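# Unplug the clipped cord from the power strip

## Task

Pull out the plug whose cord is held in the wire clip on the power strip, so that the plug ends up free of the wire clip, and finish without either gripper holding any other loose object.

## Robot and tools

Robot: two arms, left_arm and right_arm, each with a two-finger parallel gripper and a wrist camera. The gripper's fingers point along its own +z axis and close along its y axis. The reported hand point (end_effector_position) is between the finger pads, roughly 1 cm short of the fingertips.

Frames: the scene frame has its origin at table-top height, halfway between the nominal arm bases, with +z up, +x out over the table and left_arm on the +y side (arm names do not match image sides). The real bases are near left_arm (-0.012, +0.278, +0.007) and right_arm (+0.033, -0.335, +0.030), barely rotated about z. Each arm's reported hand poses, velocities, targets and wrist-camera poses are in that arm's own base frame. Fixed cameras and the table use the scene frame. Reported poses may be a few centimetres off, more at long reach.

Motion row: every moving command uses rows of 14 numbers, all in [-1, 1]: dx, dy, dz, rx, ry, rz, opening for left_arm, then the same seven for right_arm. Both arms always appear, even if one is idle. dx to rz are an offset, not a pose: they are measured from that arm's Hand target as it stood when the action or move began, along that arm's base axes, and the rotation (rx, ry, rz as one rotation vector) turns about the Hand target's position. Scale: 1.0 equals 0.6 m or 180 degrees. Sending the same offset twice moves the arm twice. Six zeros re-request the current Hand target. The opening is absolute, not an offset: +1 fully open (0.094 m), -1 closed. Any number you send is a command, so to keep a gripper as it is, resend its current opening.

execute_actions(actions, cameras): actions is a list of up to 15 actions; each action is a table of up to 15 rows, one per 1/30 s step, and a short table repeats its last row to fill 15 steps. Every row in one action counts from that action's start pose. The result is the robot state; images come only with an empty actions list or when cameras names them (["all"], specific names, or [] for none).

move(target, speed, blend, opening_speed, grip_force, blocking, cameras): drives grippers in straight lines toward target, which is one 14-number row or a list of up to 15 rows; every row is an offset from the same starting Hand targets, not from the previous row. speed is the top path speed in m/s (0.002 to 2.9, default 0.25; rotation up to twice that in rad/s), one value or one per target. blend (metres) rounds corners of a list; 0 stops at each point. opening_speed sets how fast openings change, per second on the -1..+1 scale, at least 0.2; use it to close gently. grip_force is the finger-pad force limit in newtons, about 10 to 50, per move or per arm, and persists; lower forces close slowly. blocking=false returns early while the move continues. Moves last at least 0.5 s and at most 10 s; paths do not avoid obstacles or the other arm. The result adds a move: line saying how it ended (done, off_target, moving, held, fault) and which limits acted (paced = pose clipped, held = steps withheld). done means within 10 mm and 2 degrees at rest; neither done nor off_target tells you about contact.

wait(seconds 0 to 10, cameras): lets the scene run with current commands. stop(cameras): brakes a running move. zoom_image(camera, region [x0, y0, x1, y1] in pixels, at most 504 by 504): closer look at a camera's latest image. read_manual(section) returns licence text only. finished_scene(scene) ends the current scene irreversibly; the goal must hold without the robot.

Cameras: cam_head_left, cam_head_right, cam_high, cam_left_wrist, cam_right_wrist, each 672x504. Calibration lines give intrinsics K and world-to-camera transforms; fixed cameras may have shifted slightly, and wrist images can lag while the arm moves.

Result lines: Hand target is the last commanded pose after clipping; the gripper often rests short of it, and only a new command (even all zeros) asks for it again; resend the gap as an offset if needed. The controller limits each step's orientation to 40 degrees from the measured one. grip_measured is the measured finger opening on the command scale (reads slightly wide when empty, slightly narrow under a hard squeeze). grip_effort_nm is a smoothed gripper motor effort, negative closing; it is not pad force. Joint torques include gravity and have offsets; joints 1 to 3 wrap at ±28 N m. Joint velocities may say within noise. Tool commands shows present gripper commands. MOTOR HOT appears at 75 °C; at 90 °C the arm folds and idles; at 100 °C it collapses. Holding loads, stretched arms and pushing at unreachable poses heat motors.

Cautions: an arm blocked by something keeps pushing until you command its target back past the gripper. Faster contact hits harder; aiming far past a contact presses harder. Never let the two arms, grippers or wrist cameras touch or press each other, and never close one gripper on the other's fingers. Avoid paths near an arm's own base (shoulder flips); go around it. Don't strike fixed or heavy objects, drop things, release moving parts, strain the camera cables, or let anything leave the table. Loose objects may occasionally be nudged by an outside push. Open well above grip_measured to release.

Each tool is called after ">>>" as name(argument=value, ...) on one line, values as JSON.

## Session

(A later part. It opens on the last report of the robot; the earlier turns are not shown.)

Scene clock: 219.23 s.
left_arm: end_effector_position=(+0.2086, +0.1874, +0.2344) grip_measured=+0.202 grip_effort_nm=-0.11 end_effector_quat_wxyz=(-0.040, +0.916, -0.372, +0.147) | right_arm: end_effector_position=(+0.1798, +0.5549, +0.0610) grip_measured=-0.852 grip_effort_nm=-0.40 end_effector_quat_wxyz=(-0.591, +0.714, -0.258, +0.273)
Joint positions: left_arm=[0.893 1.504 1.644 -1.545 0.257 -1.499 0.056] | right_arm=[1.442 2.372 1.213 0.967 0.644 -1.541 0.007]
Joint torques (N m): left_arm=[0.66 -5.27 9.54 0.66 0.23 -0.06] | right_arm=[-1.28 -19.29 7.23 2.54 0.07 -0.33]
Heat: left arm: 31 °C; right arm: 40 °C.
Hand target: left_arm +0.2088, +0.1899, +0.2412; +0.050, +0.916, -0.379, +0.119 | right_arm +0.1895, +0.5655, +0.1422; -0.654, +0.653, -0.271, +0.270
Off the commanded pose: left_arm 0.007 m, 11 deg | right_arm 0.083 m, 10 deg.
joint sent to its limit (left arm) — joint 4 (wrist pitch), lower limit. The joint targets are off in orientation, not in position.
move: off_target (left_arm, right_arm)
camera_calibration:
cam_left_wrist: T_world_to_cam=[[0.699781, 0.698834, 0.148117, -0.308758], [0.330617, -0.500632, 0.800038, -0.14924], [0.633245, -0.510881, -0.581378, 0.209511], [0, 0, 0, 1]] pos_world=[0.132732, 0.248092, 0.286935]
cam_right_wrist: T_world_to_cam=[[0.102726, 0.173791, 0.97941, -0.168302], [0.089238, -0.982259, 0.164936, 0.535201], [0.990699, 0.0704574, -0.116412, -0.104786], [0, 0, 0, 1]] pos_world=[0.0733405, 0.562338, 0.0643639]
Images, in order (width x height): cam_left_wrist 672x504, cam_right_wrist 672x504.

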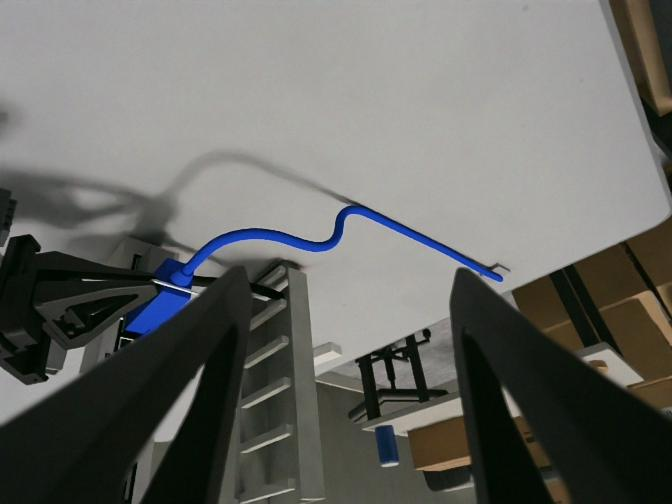

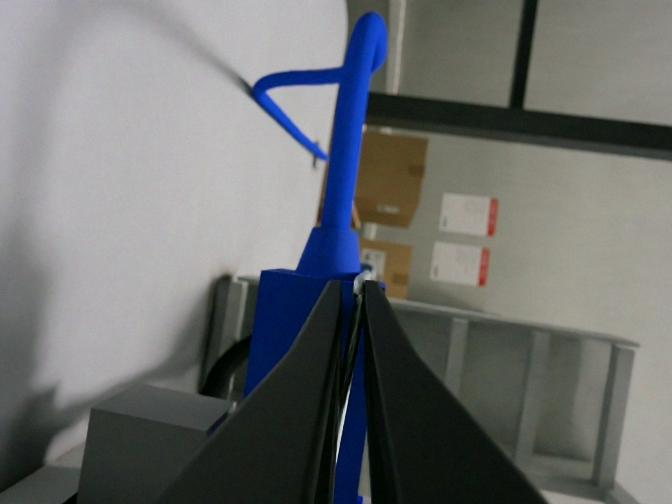

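>>> move(target=[0,0,0,0,0,0,0.2,0.002,0.0,0.045,0.05,-0.05,0,-0.88], speed=0.05, cameras=["cam_right_wrist","cam_left_wrist"])

>>> zoom_image(camera="cam_left_wrist", region=[70, 220, 230, 360])

Scene clock: 230.10 s.
left_arm: end_effector_position=(+0.2086, +0.1874, +0.2344) grip_measured=+0.202 grip_effort_nm=-0.12 end_effector_quat_wxyz=(-0.040, +0.916, -0.372, +0.147) | right_arm: end_effector_position=(+0.1794, +0.5554, +0.0643) grip_measured=-0.878 grip_effort_nm=-0.98 end_effector_quat_wxyz=(-0.605, +0.707, -0.236, +0.279)
Joint positions: left_arm=[0.893 1.504 1.644 -1.545 0.257 -1.499 0.056] | right_arm=[1.436 2.387 1.196 1.054 0.615 -1.601 0.006]
Joint torques (N m): left_arm=[0.65 -5.24 9.51 0.65 0.22 -0.06] | right_arm=[-0.88 -15.32 7.86 4.74 0.44 -1]
Motor temperatures (°C): left_arm=[23 25 31 24 22 22 22] | right_arm=[24 39 31 43 24 22 20]
Heat: left arm: 31 °C; right arm: 43 °C.
Hand target: left_arm +0.2088, +0.1899, +0.2412; +0.050, +0.916, -0.379, +0.119 | right_arm +0.1908, +0.5654, +0.1692; -0.722, +0.577, -0.239, +0.298
Off the commanded pose: left_arm 0.007 m, 11 deg | right_arm 0.106 m, 20 deg.
joint sent to its limit (left arm) — joint 4 (wrist pitch), lower limit. The joint targets are off in orientation, not in position.
move: off_target (left_arm, right_arm)
camera_calibration:
cam_left_wrist: T_world_to_cam=[[0.699781, 0.698834, 0.148117, -0.308758], [0.330617, -0.500632, 0.800038, -0.14924], [0.633245, -0.510881, -0.581378, 0.209511], [0, 0, 0, 1]] pos_world=[0.132732, 0.248092, 0.286935]
cam_right_wrist: T_world_to_cam=[[0.0529639, 0.163142, 0.98518, -0.157152], [0.110745, -0.981439, 0.156568, 0.531329], [0.992437, 0.100811, -0.0700479, -0.124241], [0, 0, 0, 1]] pos_world=[0.0727826, 0.55963, 0.0629313]
Images, in order (width x height): cam_left_wrist 672x504, cam_right_wrist 672x504.

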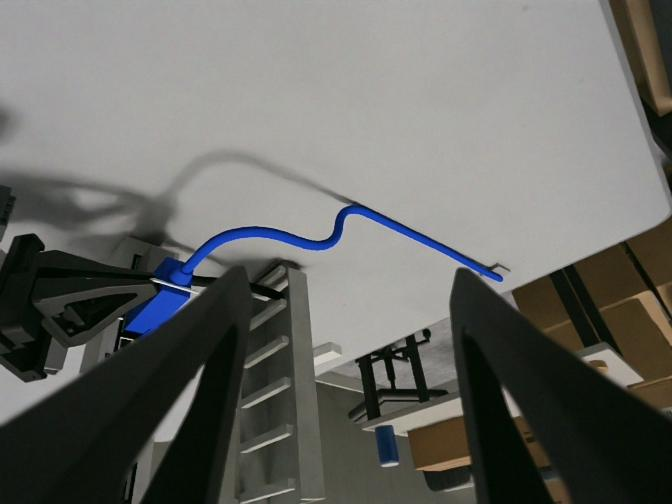

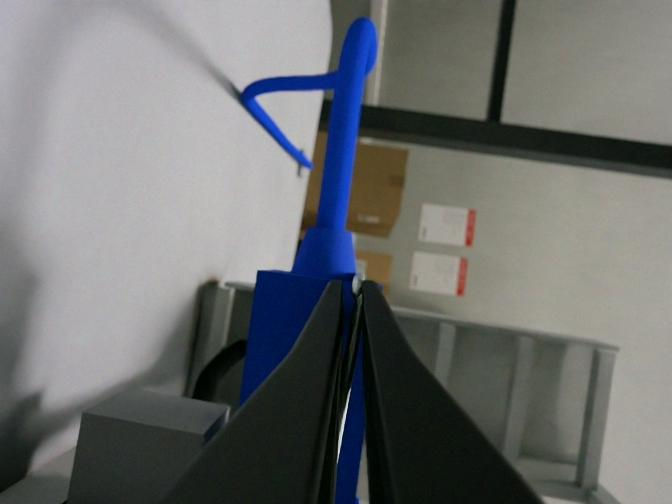

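Scaled by 3.150 from the camera's 672x504 image, which has a finer 960x720 frame.

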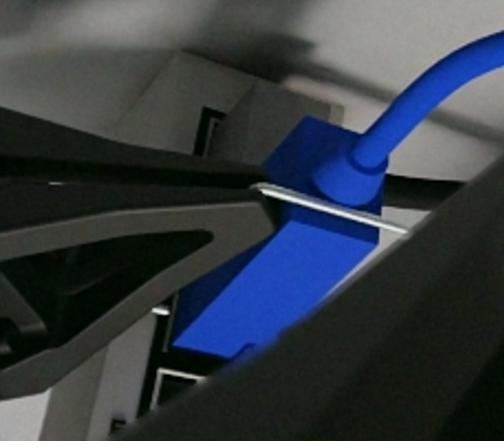

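>>> move(target=[0,0,0,0,0,0,0.2,0.0,0.0,0.05,0,0,0,-0.9], speed=0.05, cameras=["cam_right_wrist","cam_left_wrist"])

>>> zoom_image(camera="cam_left_wrist", region=[70, 220, 230, 360])

Scene clock: 234.37 s.
left_arm: end_effector_position=(+0.2086, +0.1874, +0.2344) grip_measured=+0.202 grip_effort_nm=-0.12 end_effector_quat_wxyz=(-0.040, +0.916, -0.372, +0.147) | right_arm: end_effector_position=(+0.1793, +0.5550, +0.0632) grip_measured=-0.884 grip_effort_nm=-1.02 end_effector_quat_wxyz=(-0.605, +0.708, -0.234, +0.278)
Joint positions: left_arm=[0.893 1.504 1.644 -1.545 0.257 -1.499 0.056] | right_arm=[1.434 2.387 1.192 1.057 0.609 -1.602 0.005]
Joint torques (N m): left_arm=[0.65 -5.24 9.54 0.65 0.23 -0.06] | right_arm=[-0.9 -20.41 8.59 4.2 0.47 -1.02]
Motor temperatures (°C): left_arm=[23 25 31 24 22 22 22] | right_arm=[24 41 31 51 24 22 21]
Heat: left arm: 31 °C; right arm: 51 °C.
Hand target: left_arm +0.2088, +0.1899, +0.2412; +0.050, +0.916, -0.379, +0.119 | right_arm +0.1908, +0.5654, +0.1992; -0.722, +0.577, -0.239, +0.298
Off the commanded pose: left_arm 0.007 m, 11 deg | right_arm 0.137 m, 20 deg.
joint sent to its limit (left arm) — joint 4 (wrist pitch), lower limit. The joint targets are off in orientation, not in position.
move: off_target (left_arm, right_arm)
camera_calibration:
cam_left_wrist: T_world_to_cam=[[0.699781, 0.698834, 0.148117, -0.308758], [0.330617, -0.500632, 0.800038, -0.14924], [0.633245, -0.510881, -0.581378, 0.209511], [0, 0, 0, 1]] pos_world=[0.132732, 0.248092, 0.286935]
cam_right_wrist: T_world_to_cam=[[0.0524442, 0.165955, 0.984738, -0.157423], [0.115681, -0.980466, 0.159074, 0.529566], [0.991901, 0.105572, -0.0706175, -0.126715], [0, 0, 0, 1]] pos_world=[0.0726837, 0.558725, 0.0618322]
Images, in order (width x height): cam_left_wrist 672x504, cam_right_wrist 672x504.

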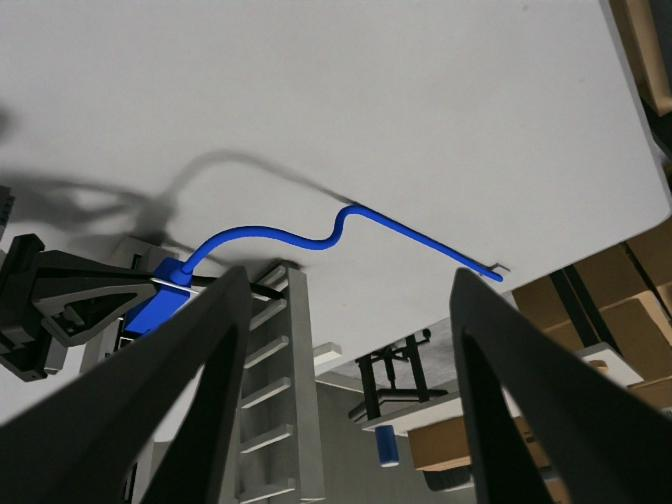

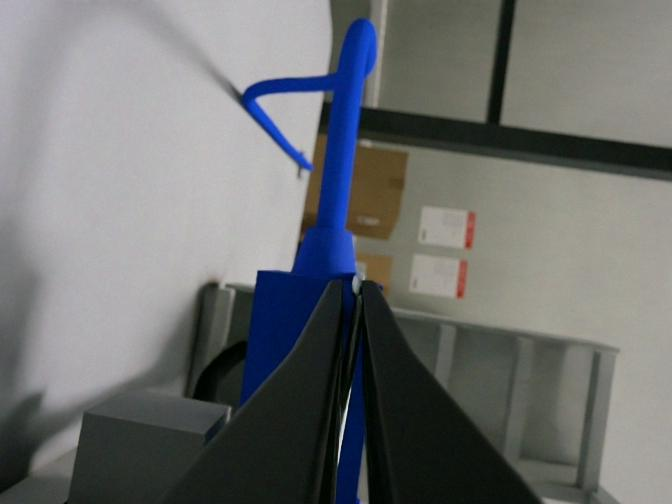

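Scaled by 3.150 from the camera's 672x504 image, which has a finer 960x720 frame.

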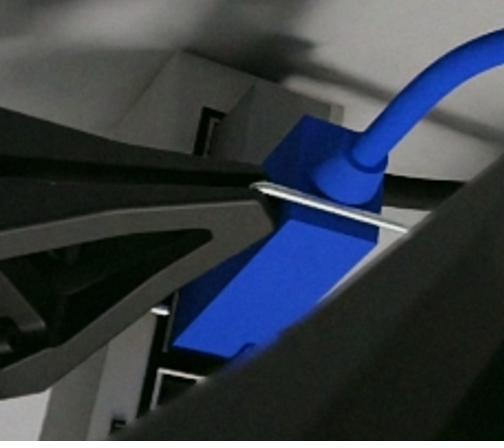

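>>> move(target=[0,0,0,0,0,0,0.2,0.005,0.035,0.01,0,0,0,-0.84], speed=0.05, cameras=["cam_right_wrist","cam_left_wrist"])

>>> zoom_image(camera="cam_left_wrist", region=[70, 220, 230, 360])

Scene clock: 244.17 s.
left_arm: end_effector_position=(+0.2086, +0.1874, +0.2344) grip_measured=+0.202 grip_effort_nm=-0.11 end_effector_quat_wxyz=(-0.040, +0.916, -0.372, +0.147) | right_arm: end_effector_position=(+0.1799, +0.5557, +0.0634) grip_measured=-0.832 grip_effort_nm=-0.45 end_effector_quat_wxyz=(-0.594, +0.715, -0.219, +0.297)
Joint positions: left_arm=[0.893 1.504 1.644 -1.545 0.257 -1.499 0.056] | right_arm=[1.437 2.387 1.202 1.039 0.623 -1.652 0.008]
Joint torques (N m): left_arm=[0.64 -5.27 9.54 0.66 0.23 -0.06] | right_arm=[-1.13 -19.38 12.49 4.08 0.21 -0.73]
Motor temperatures (°C): left_arm=[23 25 31 24 22 22 22] | right_arm=[24 46 32 60 24 23 21]
Heat: left arm: 31 °C; right arm: 60 °C.
Hand target: left_arm +0.2088, +0.1899, +0.2412; +0.050, +0.916, -0.379, +0.119 | right_arm +0.1937, +0.5865, +0.2052; -0.722, +0.577, -0.239, +0.298
Off the commanded pose: left_arm 0.007 m, 11 deg | right_arm 0.146 m, 22 deg.
joint sent to its limit (left arm) — joint 4 (wrist pitch), lower limit. The joint targets are off in orientation, not in position.
move: off_target (left_arm, right_arm)
camera_calibration:
cam_left_wrist: T_world_to_cam=[[0.699781, 0.698834, 0.148117, -0.308758], [0.330617, -0.500632, 0.800038, -0.14924], [0.633245, -0.510881, -0.581378, 0.209511], [0, 0, 0, 1]] pos_world=[0.132732, 0.248092, 0.286935]
cam_right_wrist: T_world_to_cam=[[0.0172081, 0.205833, 0.978436, -0.173259], [0.103624, -0.973678, 0.20301, 0.525675], [0.994468, 0.0978956, -0.0380844, -0.125596], [0, 0, 0, 1]] pos_world=[0.0734107, 0.559796, 0.0580217]
Images, in order (width x height): cam_left_wrist 672x504, cam_right_wrist 672x504.

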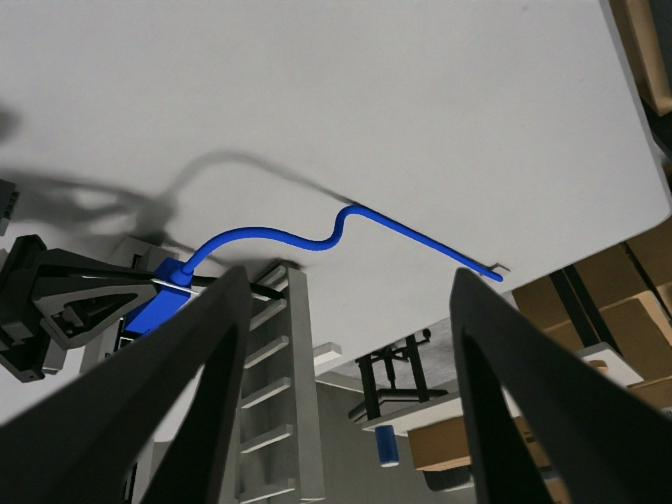

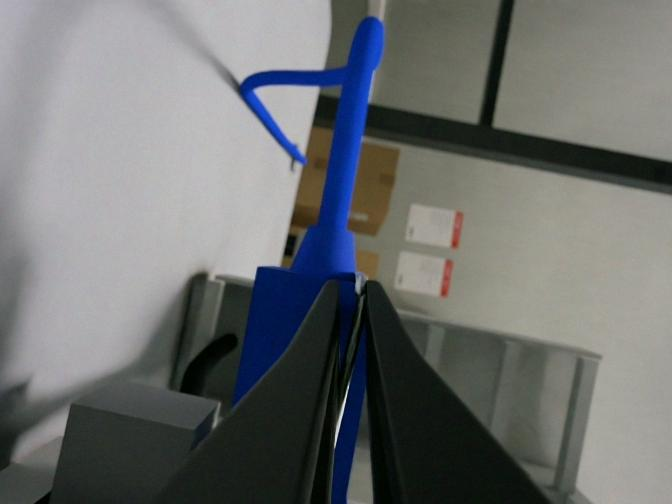

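Scaled by 3.150 from the camera's 672x504 image, which has a finer 960x720 frame.

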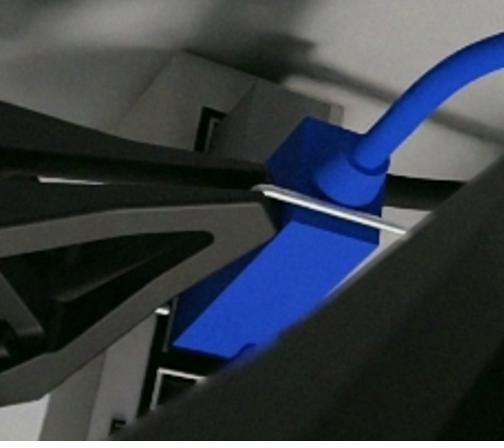

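>>> move(target=[0,0,0,0,0,0,0.2,0,-0.035,-0.14,-0.05,0.05,0,-0.84], speed=0.15)

Scene clock: 251.63 s.
left_arm: end_effector_position=(+0.2086, +0.1874, +0.2344) grip_measured=+0.202 grip_effort_nm=-0.11 end_effector_quat_wxyz=(-0.040, +0.916, -0.372, +0.147) | right_arm: end_effector_position=(+0.1797, +0.5550, +0.0602) grip_measured=-0.835 grip_effort_nm=-0.24 end_effector_quat_wxyz=(-0.600, +0.710, -0.247, +0.274)
Joint positions: left_arm=[0.893 1.504 1.644 -1.545 0.257 -1.499 0.056] | right_arm=[1.437 2.387 1.201 1.026 0.624 -1.57 0.008]
Joint torques (N m): left_arm=[0.66 -5.27 9.52 0.66 0.23 -0.05] | right_arm=[-1.76 -16.06 8.02 2.58 0.18 0.03]
Motor temperatures (°C): left_arm=[23 25 31 24 22 22 22] | right_arm=[24 48 33 60 24 23 21]
Heat: left arm: 31 °C; right arm: 60 °C.
Hand target: left_arm +0.2088, +0.1899, +0.2412; +0.050, +0.916, -0.379, +0.119 | right_arm +0.1936, +0.5655, +0.1212; -0.654, +0.653, -0.271, +0.270
Off the commanded pose: left_arm 0.007 m, 11 deg | right_arm 0.063 m, 9 deg.
joint sent to its limit (left arm) — joint 4 (wrist pitch), lower limit. The joint targets are off in orientation, not in position.
move: off_target (left_arm, right_arm)

>>> move(target=[[0,0,0,0,0,0,0.2,-0.003,-0.012,-0.07,0,0,0,-0.75],[0,0,0,0,0,0,0.2,-0.003,0.0,-0.065,0,0,0,-0.75]], speed=0.1, cameras=["cam_right_wrist","cam_left_wrist"])

>>> zoom_image(camera="cam_left_wrist", region=[70, 220, 230, 360])

Scene clock: 286.30 s.
left_arm: end_effector_position=(+0.2086, +0.1874, +0.2344) grip_measured=+0.202 grip_effort_nm=-0.11 end_effector_quat_wxyz=(-0.040, +0.916, -0.372, +0.147) | right_arm: end_effector_position=(+0.1803, +0.5592, +0.0666) grip_measured=-0.751 grip_effort_nm=0.04 end_effector_quat_wxyz=(-0.629, +0.684, -0.254, +0.268)
Joint positions: left_arm=[0.893 1.504 1.644 -1.545 0.257 -1.499 0.056] | right_arm=[1.437 2.426 1.217 1.129 0.624 -1.571 0.012]
Joint torques (N m): left_arm=[0.66 -5.29 9.51 0.65 0.22 -0.06] | right_arm=[-1.42 -10.26 8.23 2.49 0.15 0.01]
Motor temperatures (°C): left_arm=[23 25 31 23 22 22 22] | right_arm=[24 50 34 48 24 22 21]
Heat: left arm: 31 °C; right arm: 50 °C.
Hand target: left_arm +0.2088, +0.1899, +0.2412; +0.050, +0.916, -0.379, +0.119 | right_arm +0.1919, +0.5655, +0.0824; -0.654, +0.653, -0.271, +0.270
Off the commanded pose: left_arm 0.007 m, 11 deg | right_arm 0.020 m, 5 deg.
joint sent to its limit (left arm) — joint 4 (wrist pitch), lower limit. The joint targets are off in orientation, not in position.
move: off_target (left_arm, right_arm)
camera_calibration:
cam_left_wrist: T_world_to_cam=[[0.699781, 0.698834, 0.148117, -0.308758], [0.330617, -0.500632, 0.800038, -0.14924], [0.633245, -0.510881, -0.581378, 0.209511], [0, 0, 0, 1]] pos_world=[0.132732, 0.248092, 0.286935]
cam_right_wrist: T_world_to_cam=[[0.0675975, 0.0859056, 0.994007, -0.120093], [0.102981, -0.991566, 0.0786914, 0.546874], [0.992384, 0.0970446, -0.075874, -0.122805], [0, 0, 0, 1]] pos_world=[0.0736698, 0.564495, 0.0670214]
Images, in order (width x height): cam_left_wrist 672x504, cam_right_wrist 672x504.

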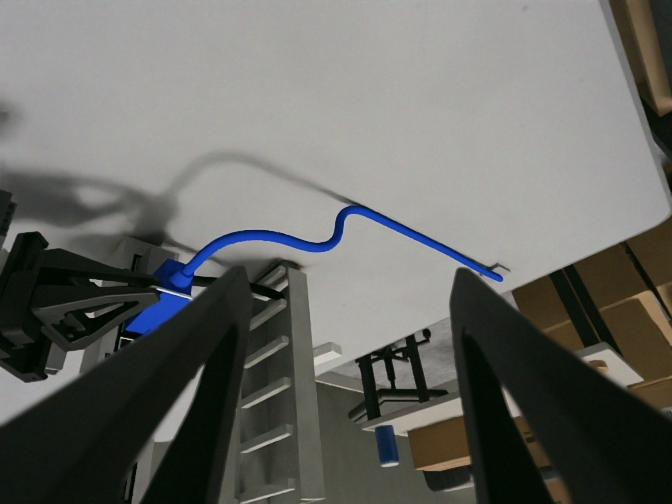

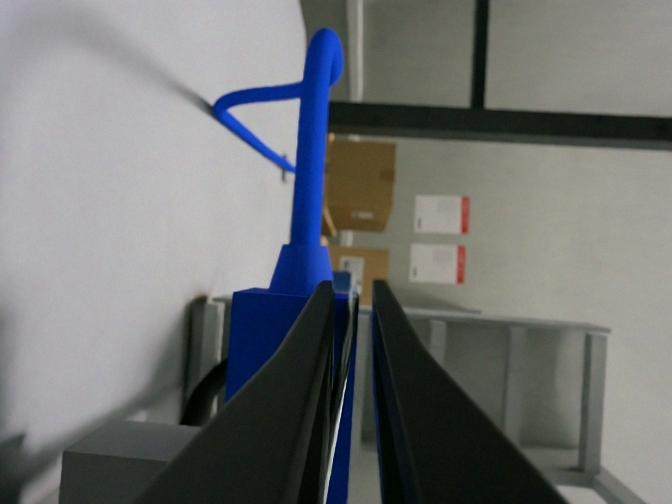

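Scaled by 3.150 from the camera's 672x504 image, which has a finer 960x720 frame.

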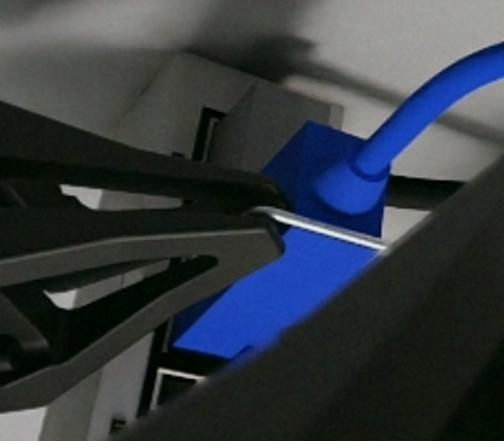

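>>> move(target=[[0,0,0,0,0,0,0.2,0.0,0.003,0.0,0,0,0,-0.87],[0,0,0,0,0,0,0.2,0.002,0.012,0.17,0,0,0,-0.87]], speed=0.06, cameras=["cam_right_wrist","cam_left_wrist"])

>>> zoom_image(camera="cam_left_wrist", region=[70, 220, 230, 360])

Scene clock: 295.70 s.
left_arm: end_effector_position=(+0.2086, +0.1874, +0.2344) grip_measured=+0.202 grip_effort_nm=-0.12 end_effector_quat_wxyz=(-0.040, +0.916, -0.372, +0.147) | right_arm: end_effector_position=(+0.1795, +0.5590, +0.0610) grip_measured=-0.867 grip_effort_nm=-1.02 end_effector_quat_wxyz=(-0.564, +0.743, -0.259, +0.252)
Joint positions: left_arm=[0.893 1.504 1.644 -1.545 0.257 -1.499 0.056] | right_arm=[1.432 2.321 1.24 0.789 0.597 -1.488 0.006]
Joint torques (N m): left_arm=[0.65 -5.29 9.52 0.66 0.23 -0.06] | right_arm=[-0.76 -22.39 9.37 2.88 0.66 -0.77]
Heat: left arm: 31 °C; right arm: 49 °C.
Hand target: left_arm +0.2088, +0.1899, +0.2412; +0.050, +0.916, -0.379, +0.119 | right_arm +0.1932, +0.5726, +0.1842; -0.654, +0.653, -0.271, +0.270
Off the commanded pose: left_arm 0.007 m, 11 deg | right_arm 0.125 m, 15 deg.
joint sent to its limit (left arm) — joint 4 (wrist pitch), lower limit. The joint targets are off in orientation, not in position.
move: off_target (left_arm, right_arm)
camera_calibration:
cam_left_wrist: T_world_to_cam=[[0.699781, 0.698834, 0.148117, -0.308758], [0.330617, -0.500632, 0.800038, -0.14924], [0.633245, -0.510881, -0.581378, 0.209511], [0, 0, 0, 1]] pos_world=[0.132732, 0.248092, 0.286935]
cam_right_wrist: T_world_to_cam=[[0.157527, 0.236125, 0.958869, -0.212387], [0.124693, -0.967977, 0.217882, 0.521606], [0.979611, 0.0852415, -0.181926, -0.107071], [0, 0, 0, 1]] pos_world=[0.073304, 0.564179, 0.0705235]
Images, in order (width x height): cam_left_wrist 672x504, cam_right_wrist 672x504.

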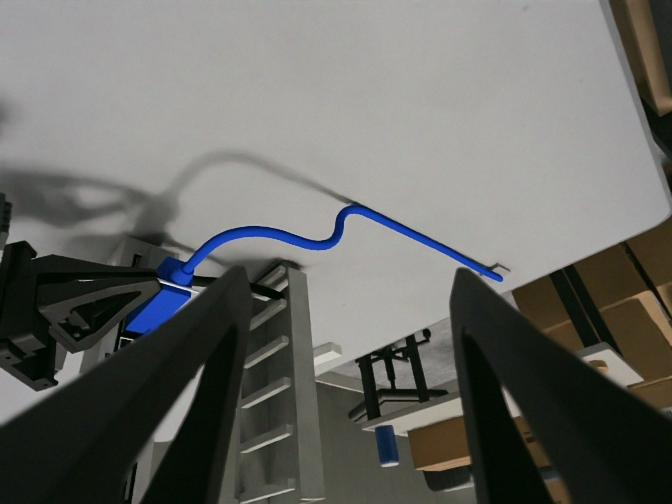

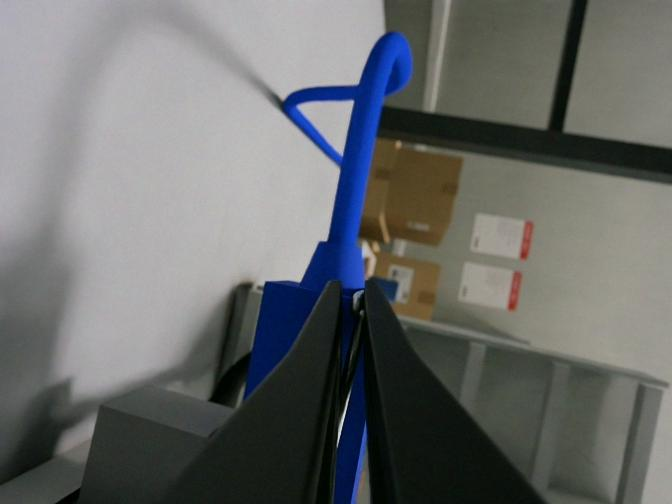

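Scaled by 3.150 from the camera's 672x504 image, which has a finer 960x720 frame.

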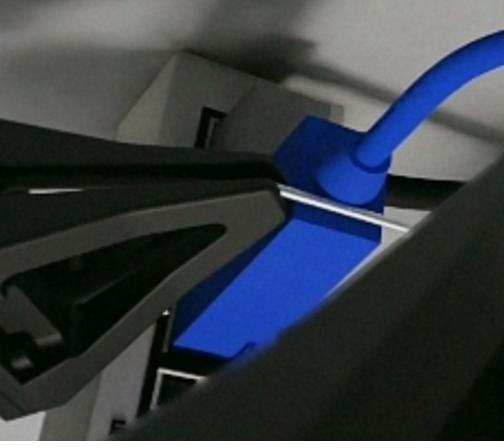

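>>> move(target=[0,0,0,0,0,0,0.2,0.0,0.01,-0.05,0.0785,-0.0785,0,-0.85], speed=0.12, cameras=["cam_right_wrist","cam_left_wrist"])

>>> zoom_image(camera="cam_left_wrist", region=[70, 220, 230, 360])

Scene clock: 311.43 s.
left_arm: end_effector_position=(+0.2086, +0.1874, +0.2344) grip_measured=+0.202 grip_effort_nm=-0.11 end_effector_quat_wxyz=(-0.040, +0.916, -0.372, +0.147) | right_arm: end_effector_position=(+0.1804, +0.5604, +0.0725) grip_measured=-0.845 grip_effort_nm=-0.26 end_effector_quat_wxyz=(+0.665, -0.641, +0.212, -0.320)
Joint positions: left_arm=[0.893 1.504 1.644 -1.545 0.257 -1.499 0.056] | right_arm=[1.44 2.544 1.258 1.396 0.634 -1.765 0.007]
Joint torques (N m): left_arm=[0.65 -5.27 9.54 0.65 0.23 -0.06] | right_arm=[-2.3 -13.7 12.05 3.52 -0.46 -0.36]
Motor temperatures (°C): left_arm=[23 25 32 23 22 22 22] | right_arm=[24 51 36 54 24 22 21]
Heat: left arm: 32 °C; right arm: 54 °C.
Hand target: left_arm +0.2088, +0.1899, +0.2412; +0.050, +0.916, -0.379, +0.119 | right_arm +0.1932, +0.5787, +0.1544; +0.757, -0.530, +0.220, -0.313
Off the commanded pose: left_arm 0.007 m, 11 deg | right_arm 0.085 m, 17 deg.
joint sent to its limit (left arm) — joint 4 (wrist pitch), lower limit. The joint targets are off in orientation, not in position.
joint sent to its limit (right arm) — joint 4 (wrist pitch), upper limit. The joint targets are off in position, not in orientation.
move: off_target (left_arm, right_arm)
camera_calibration:
cam_left_wrist: T_world_to_cam=[[0.699781, 0.698834, 0.148117, -0.308758], [0.330617, -0.500632, 0.800038, -0.14924], [0.633245, -0.510881, -0.581378, 0.209511], [0, 0, 0, 1]] pos_world=[0.132732, 0.248092, 0.286935]
cam_right_wrist: T_world_to_cam=[[-0.096651, 0.0325452, 0.994786, -0.0666172], [0.083127, -0.995709, 0.0406518, 0.556196], [0.991841, 0.0866226, 0.0935309, -0.128931], [0, 0, 0, 1]] pos_world=[0.0752056, 0.567146, 0.0557185]
Images, in order (width x height): cam_left_wrist 672x504, cam_right_wrist 672x504.

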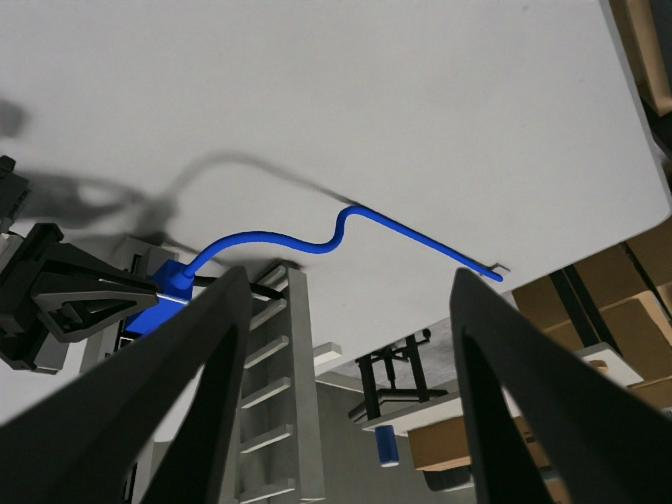

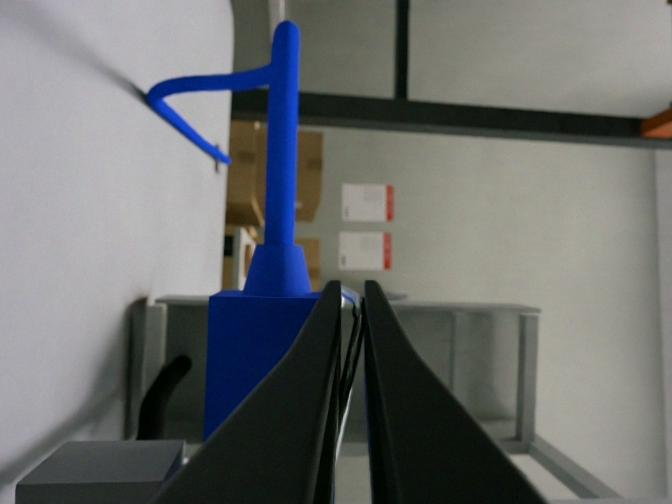

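Scaled by 3.150 from the camera's 672x504 image, which has a finer 960x720 frame.

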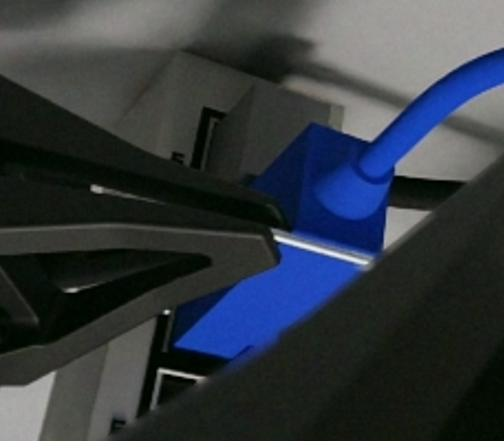

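>>> move(target=[0,0,0,0,0,0,0.2,0.0,-0.012,0.01,-0.03,0.03,0,-0.85], speed=0.06, cameras=["cam_right_wrist","cam_left_wrist"])

>>> zoom_image(camera="cam_left_wrist", region=[70, 220, 230, 360])

Scene clock: 318.97 s.
left_arm: end_effector_position=(+0.2086, +0.1874, +0.2344) grip_measured=+0.202 grip_effort_nm=-0.11 end_effector_quat_wxyz=(-0.040, +0.916, -0.372, +0.147) | right_arm: end_effector_position=(+0.1805, +0.5606, +0.0695) grip_measured=-0.845 grip_effort_nm=-0.27 end_effector_quat_wxyz=(+0.652, -0.653, +0.224, -0.313)
Joint positions: left_arm=[0.893 1.504 1.644 -1.545 0.257 -1.499 0.056] | right_arm=[1.444 2.519 1.254 1.325 0.65 -1.724 0.007]
Joint torques (N m): left_arm=[0.68 -5.27 9.54 0.66 0.23 -0.05] | right_arm=[-2.47 -20.67 7.43 2.53 -0.45 -0.05]
Motor temperatures (°C): left_arm=[23 25 32 23 22 22 22] | right_arm=[24 51 36 56 24 22 21]
Heat: left arm: 32 °C; right arm: 56 °C.
Hand target: left_arm +0.2088, +0.1899, +0.2412; +0.050, +0.916, -0.379, +0.119 | right_arm +0.1931, +0.5715, +0.1603; +0.720, -0.579, +0.240, -0.298
Off the commanded pose: left_arm 0.007 m, 11 deg | right_arm 0.092 m, 12 deg.
joint sent to its limit (left arm) — joint 4 (wrist pitch), lower limit. The joint targets are off in orientation, not in position.
move: off_target (left_arm, right_arm)
camera_calibration:
cam_left_wrist: T_world_to_cam=[[0.699781, 0.698834, 0.148117, -0.308758], [0.330617, -0.500632, 0.800038, -0.14924], [0.633245, -0.510881, -0.581378, 0.209511], [0, 0, 0, 1]] pos_world=[0.132732, 0.248092, 0.286935]
cam_right_wrist: T_world_to_cam=[[-0.0596003, 0.0551159, 0.9967, -0.0830997], [0.0756302, -0.995355, 0.0595641, 0.556369], [0.995353, 0.0789306, 0.055155, -0.122472], [0, 0, 0, 1]] pos_world=[0.0748721, 0.568031, 0.0564409]
Images, in order (width x height): cam_left_wrist 672x504, cam_right_wrist 672x504.

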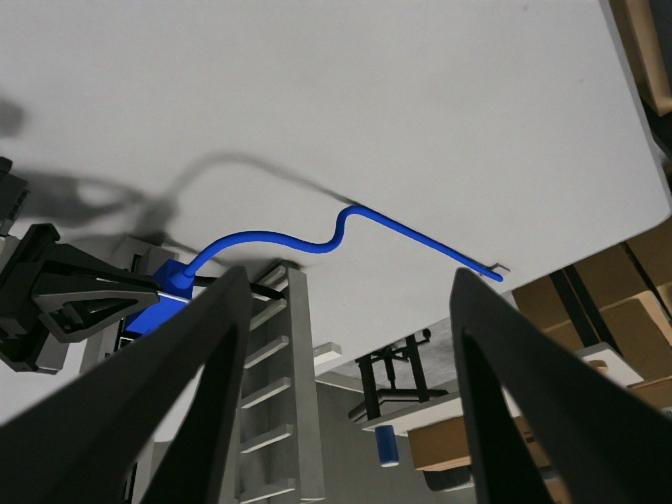

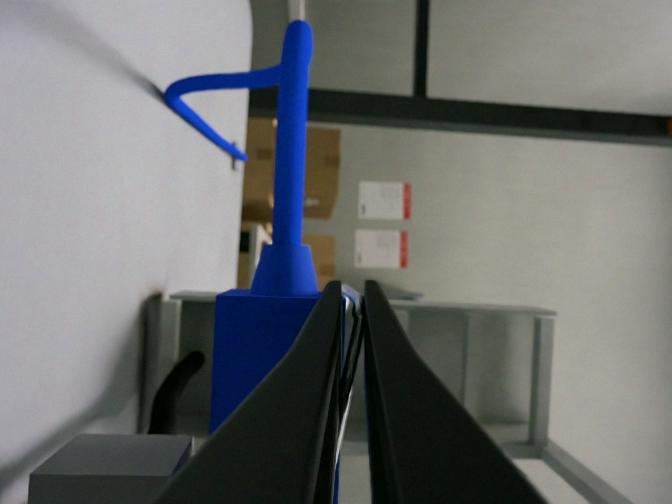

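Scaled by 3.150 from the camera's 672x504 image, which has a finer 960x720 frame.

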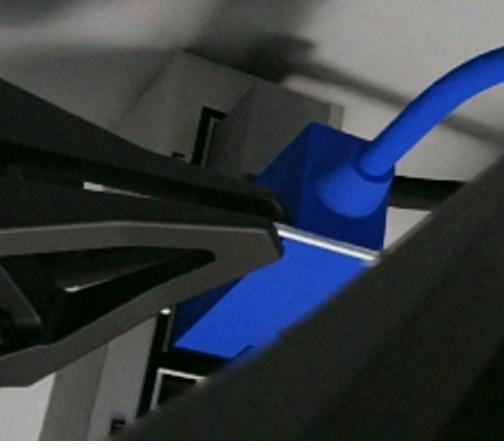

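>>> move(target=[0,0,0,0,0,0,0.2,0.0,0.0,0.05,0.02,-0.02,0,-0.85], speed=0.06, cameras=["cam_right_wrist","cam_left_wrist"])

>>> zoom_image(camera="cam_left_wrist", region=[70, 220, 230, 360])

Scene clock: 325.13 s.
left_arm: end_effector_position=(+0.2086, +0.1874, +0.2344) grip_measured=+0.202 grip_effort_nm=-0.12 end_effector_quat_wxyz=(-0.040, +0.916, -0.372, +0.147) | right_arm: end_effector_position=(+0.1799, +0.5604, +0.0701) grip_measured=-0.844 grip_effort_nm=-0.31 end_effector_quat_wxyz=(+0.650, -0.656, +0.213, -0.320)
Joint positions: left_arm=[0.893 1.504 1.644 -1.545 0.257 -1.499 0.056] | right_arm=[1.444 2.517 1.249 1.33 0.644 -1.751 0.007]
Joint torques (N m): left_arm=[0.66 -5.27 9.54 0.66 0.23 -0.06] | right_arm=[-2.82 -21.3 8.54 3.33 -0.55 -0.43]
Motor temperatures (°C): left_arm=[23 25 32 23 22 22 22] | right_arm=[24 55 35 56 24 22 21]
Heat: left arm: 32 °C; right arm: 56 °C.
Hand target: left_arm +0.2088, +0.1899, +0.2412; +0.050, +0.916, -0.379, +0.119 | right_arm +0.1931, +0.5715, +0.1903; +0.745, -0.547, +0.226, -0.308
Off the commanded pose: left_arm 0.007 m, 11 deg | right_arm 0.121 m, 17 deg.
joint sent to its limit (left arm) — joint 4 (wrist pitch), lower limit. The joint targets are off in orientation, not in position.
move: off_target (left_arm, right_arm)
camera_calibration:
cam_left_wrist: T_world_to_cam=[[0.699781, 0.698834, 0.148117, -0.308758], [0.330617, -0.500632, 0.800038, -0.14924], [0.633245, -0.510881, -0.581378, 0.209511], [0, 0, 0, 1]] pos_world=[0.132732, 0.248092, 0.286935]
cam_right_wrist: T_world_to_cam=[[-0.0795552, 0.0708832, 0.994307, -0.0887941], [0.0783352, -0.993939, 0.0771246, 0.553614], [0.993748, 0.0840249, 0.0735204, -0.125707], [0, 0, 0, 1]] pos_world=[0.0744899, 0.567115, 0.0548334]
Images, in order (width x height): cam_left_wrist 672x504, cam_right_wrist 672x504.

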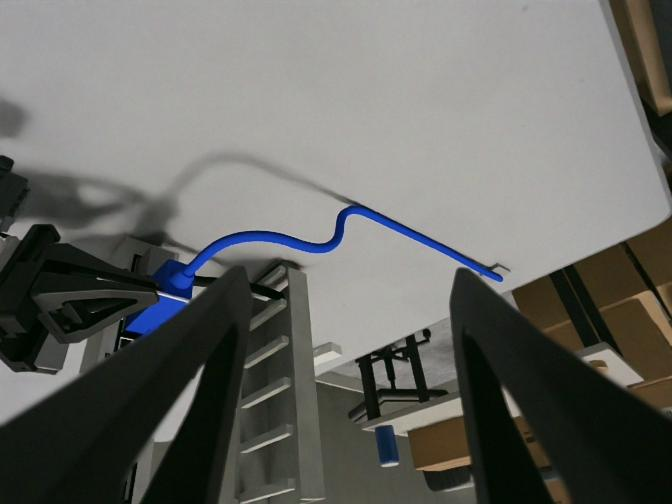

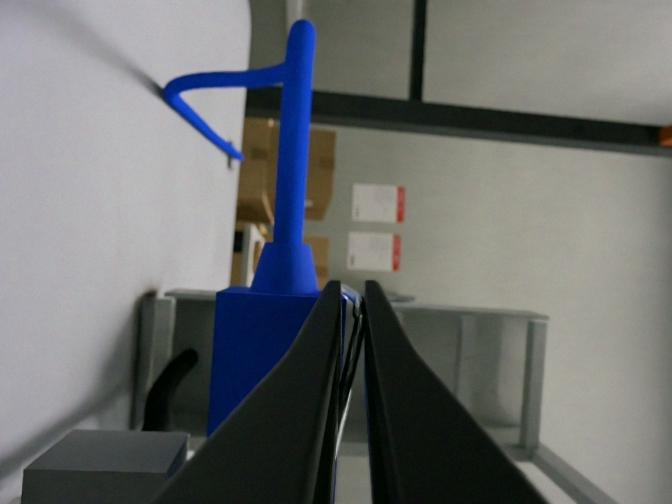

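Scaled by 3.150 from the camera's 672x504 image, which has a finer 960x720 frame.

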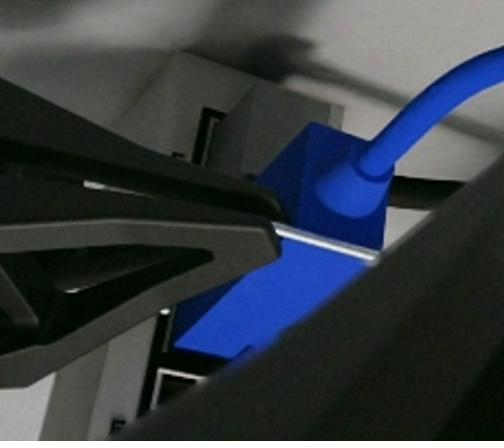

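>>> move(target=[0,0,0,0,0,0,0.2,0.0,0.01,0.03,0.07,-0.07,0,-0.87], speed=0.12, cameras=["cam_right_wrist","cam_left_wrist"])

>>> zoom_image(camera="cam_left_wrist", region=[70, 220, 230, 360])

Scene clock: 334.63 s.
left_arm: end_effector_position=(+0.2086, +0.1874, +0.2344) grip_measured=+0.202 grip_effort_nm=-0.11 end_effector_quat_wxyz=(-0.040, +0.916, -0.372, +0.147) | right_arm: end_effector_position=(+0.1799, +0.5603, +0.0710) grip_measured=-0.869 grip_effort_nm=-0.89 end_effector_quat_wxyz=(+0.650, -0.656, +0.205, -0.324)
Joint positions: left_arm=[0.893 1.504 1.644 -1.545 0.257 -1.499 0.056] | right_arm=[1.441 2.517 1.246 1.339 0.635 -1.771 0.006]
Joint torques (N m): left_arm=[0.65 -5.29 9.54 0.65 0.23 -0.05] | right_arm=[-2.41 -18.84 12.01 4.08 -0.37 -0.8]
Motor temperatures (°C): left_arm=[23 25 32 23 22 22 22] | right_arm=[25 54 35 58 24 22 21]
Heat: left arm: 32 °C; right arm: 58 °C.
Hand target: left_arm +0.2088, +0.1899, +0.2412; +0.050, +0.916, -0.379, +0.119 | right_arm +0.1932, +0.5774, +0.2082; +0.821, -0.425, +0.176, -0.339
Off the commanded pose: left_arm 0.007 m, 11 deg | right_arm 0.139 m, 33 deg.
joint sent to its limit (left arm) — joint 4 (wrist pitch), lower limit. The joint targets are off in orientation, not in position.
joint sent to its limit (right arm) — joint 4 (wrist pitch), upper limit. The joint targets are off in position and orientation.
move: off_target (left_arm, right_arm)
camera_calibration:
cam_left_wrist: T_world_to_cam=[[0.699781, 0.698834, 0.148117, -0.308758], [0.330617, -0.500632, 0.800038, -0.14924], [0.633245, -0.510881, -0.581378, 0.209511], [0, 0, 0, 1]] pos_world=[0.132732, 0.248092, 0.286935]
cam_right_wrist: T_world_to_cam=[[-0.0950866, 0.0782316, 0.99239, -0.0908158], [0.0828726, -0.992825, 0.0862064, 0.551394], [0.992013, 0.0904391, 0.087921, -0.130074], [0, 0, 0, 1]] pos_world=[0.0747042, 0.566306, 0.0540273]
Images, in order (width x height): cam_left_wrist 672x504, cam_right_wrist 672x504.

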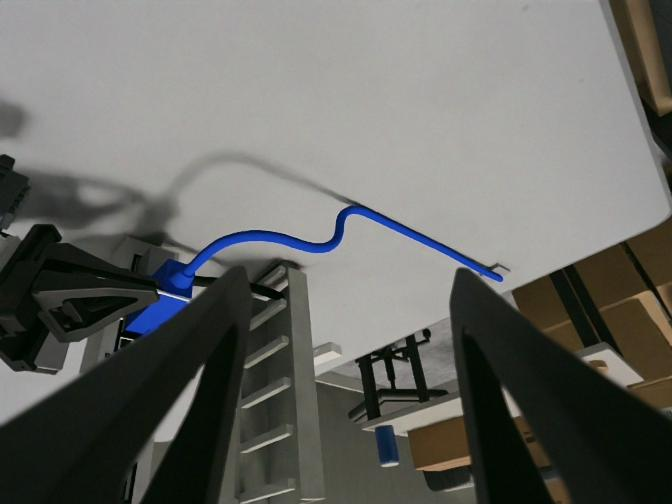

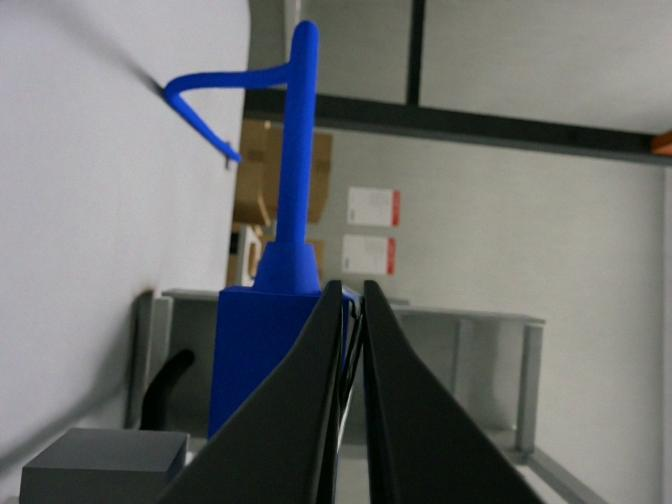

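Scaled by 3.150 from the camera's 672x504 image, which has a finer 960x720 frame.

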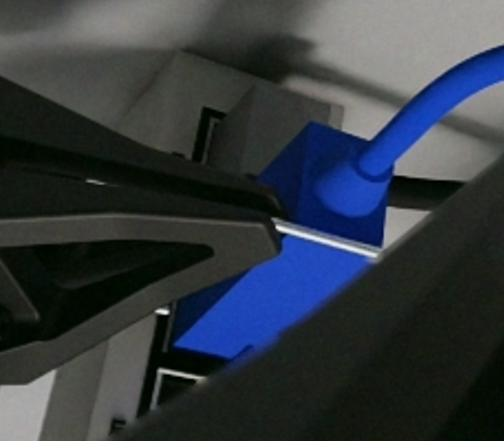

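>>> move(target=[0,0,0,0,0,0,0.2,0.0,0.0,0.02,0,0,0,-0.72], speed=0.12, cameras=["cam_right_wrist","cam_left_wrist","cam_head_left"])

>>> zoom_image(camera="cam_left_wrist", region=[70, 220, 230, 360])

Scene clock: 355.13 s.
left_arm: end_effector_position=(+0.2086, +0.1874, +0.2344) grip_measured=+0.202 grip_effort_nm=-0.11 end_effector_quat_wxyz=(-0.040, +0.916, -0.372, +0.147) | right_arm: end_effector_position=(+0.1931, +0.5843, +0.2015) grip_measured=-0.721 grip_effort_nm=0.08 end_effector_quat_wxyz=(+0.757, -0.532, +0.190, -0.328)
Joint positions: left_arm=[0.893 1.504 1.644 -1.545 0.257 -1.499 0.056] | right_arm=[1.401 2.463 1.44 1.459 0.538 -1.871 0.013]
Joint torques (N m): left_arm=[0.65 -5.27 9.51 0.65 0.22 -0.06] | right_arm=[-0.64 -11.36 6.67 2.62 -0.27 0.01]
Motor temperatures (°C): left_arm=[23 25 32 23 22 22 22] | right_arm=[24 53 40 64 24 23 21]
Heat: left arm: 32 °C; right arm: 64 °C.
Hand target: left_arm +0.2088, +0.1899, +0.2412; +0.050, +0.916, -0.379, +0.119 | right_arm +0.1931, +0.5775, +0.2204; +0.821, -0.425, +0.176, -0.339
Off the commanded pose: left_arm 0.007 m, 11 deg | right_arm 0.020 m, 14 deg.
joint sent to its limit (left arm) — joint 4 (wrist pitch), lower limit. The joint targets are off in orientation, not in position.
joint sent to its limit (right arm) — joint 4 (wrist pitch), upper limit. The joint targets are off in orientation, not in position.
move: off_target (left_arm, right_arm)
camera_calibration:
cam_left_wrist: T_world_to_cam=[[0.699781, 0.698834, 0.148117, -0.308758], [0.330617, -0.500632, 0.800038, -0.14924], [0.633245, -0.510881, -0.581378, 0.209511], [0, 0, 0, 1]] pos_world=[0.132732, 0.248092, 0.286935]
cam_right_wrist: T_world_to_cam=[[-0.240434, -0.213892, 0.946806, -0.0130571], [0.123605, -0.974225, -0.188698, 0.599668], [0.962763, 0.0716603, 0.260675, -0.175024], [0, 0, 0, 1]] pos_world=[0.0912457, 0.593962, 0.171143]
Images, in order (width x height): cam_head_left 672x504, cam_left_wrist 672x504, cam_right_wrist 672x504.

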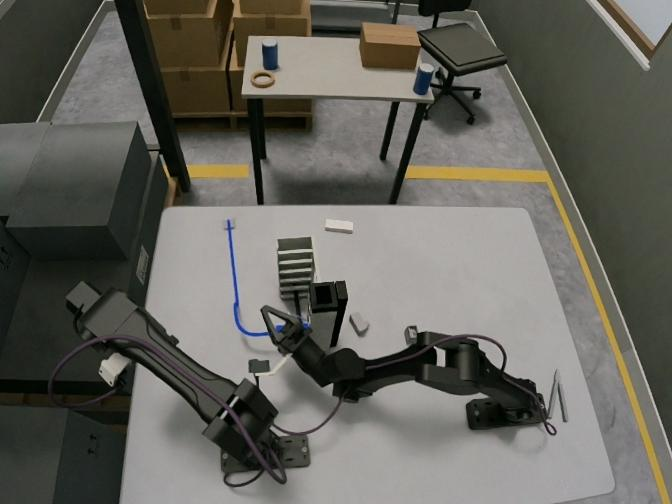

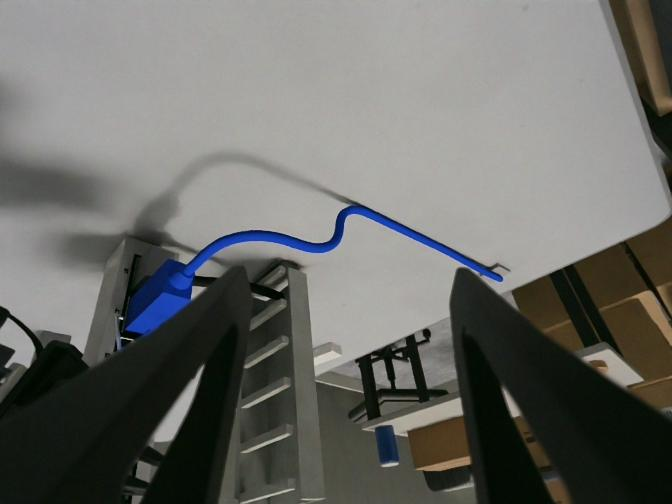

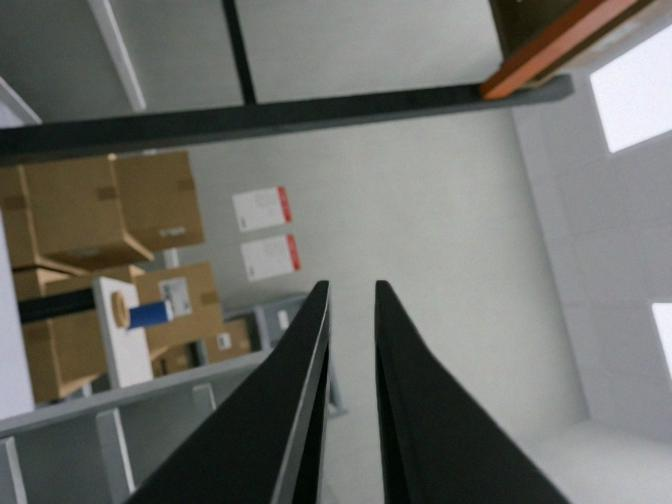

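Scaled by 3.150 from the camera's 672x504 image, which has a finer 960x720 frame.

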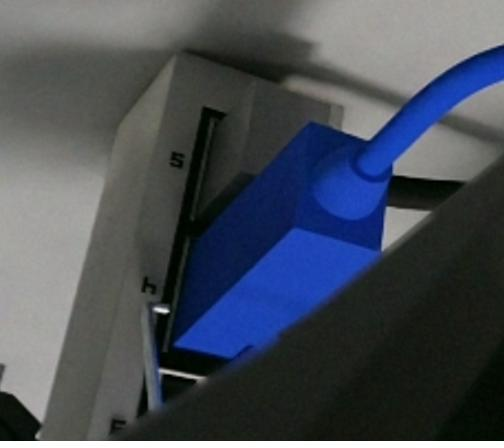

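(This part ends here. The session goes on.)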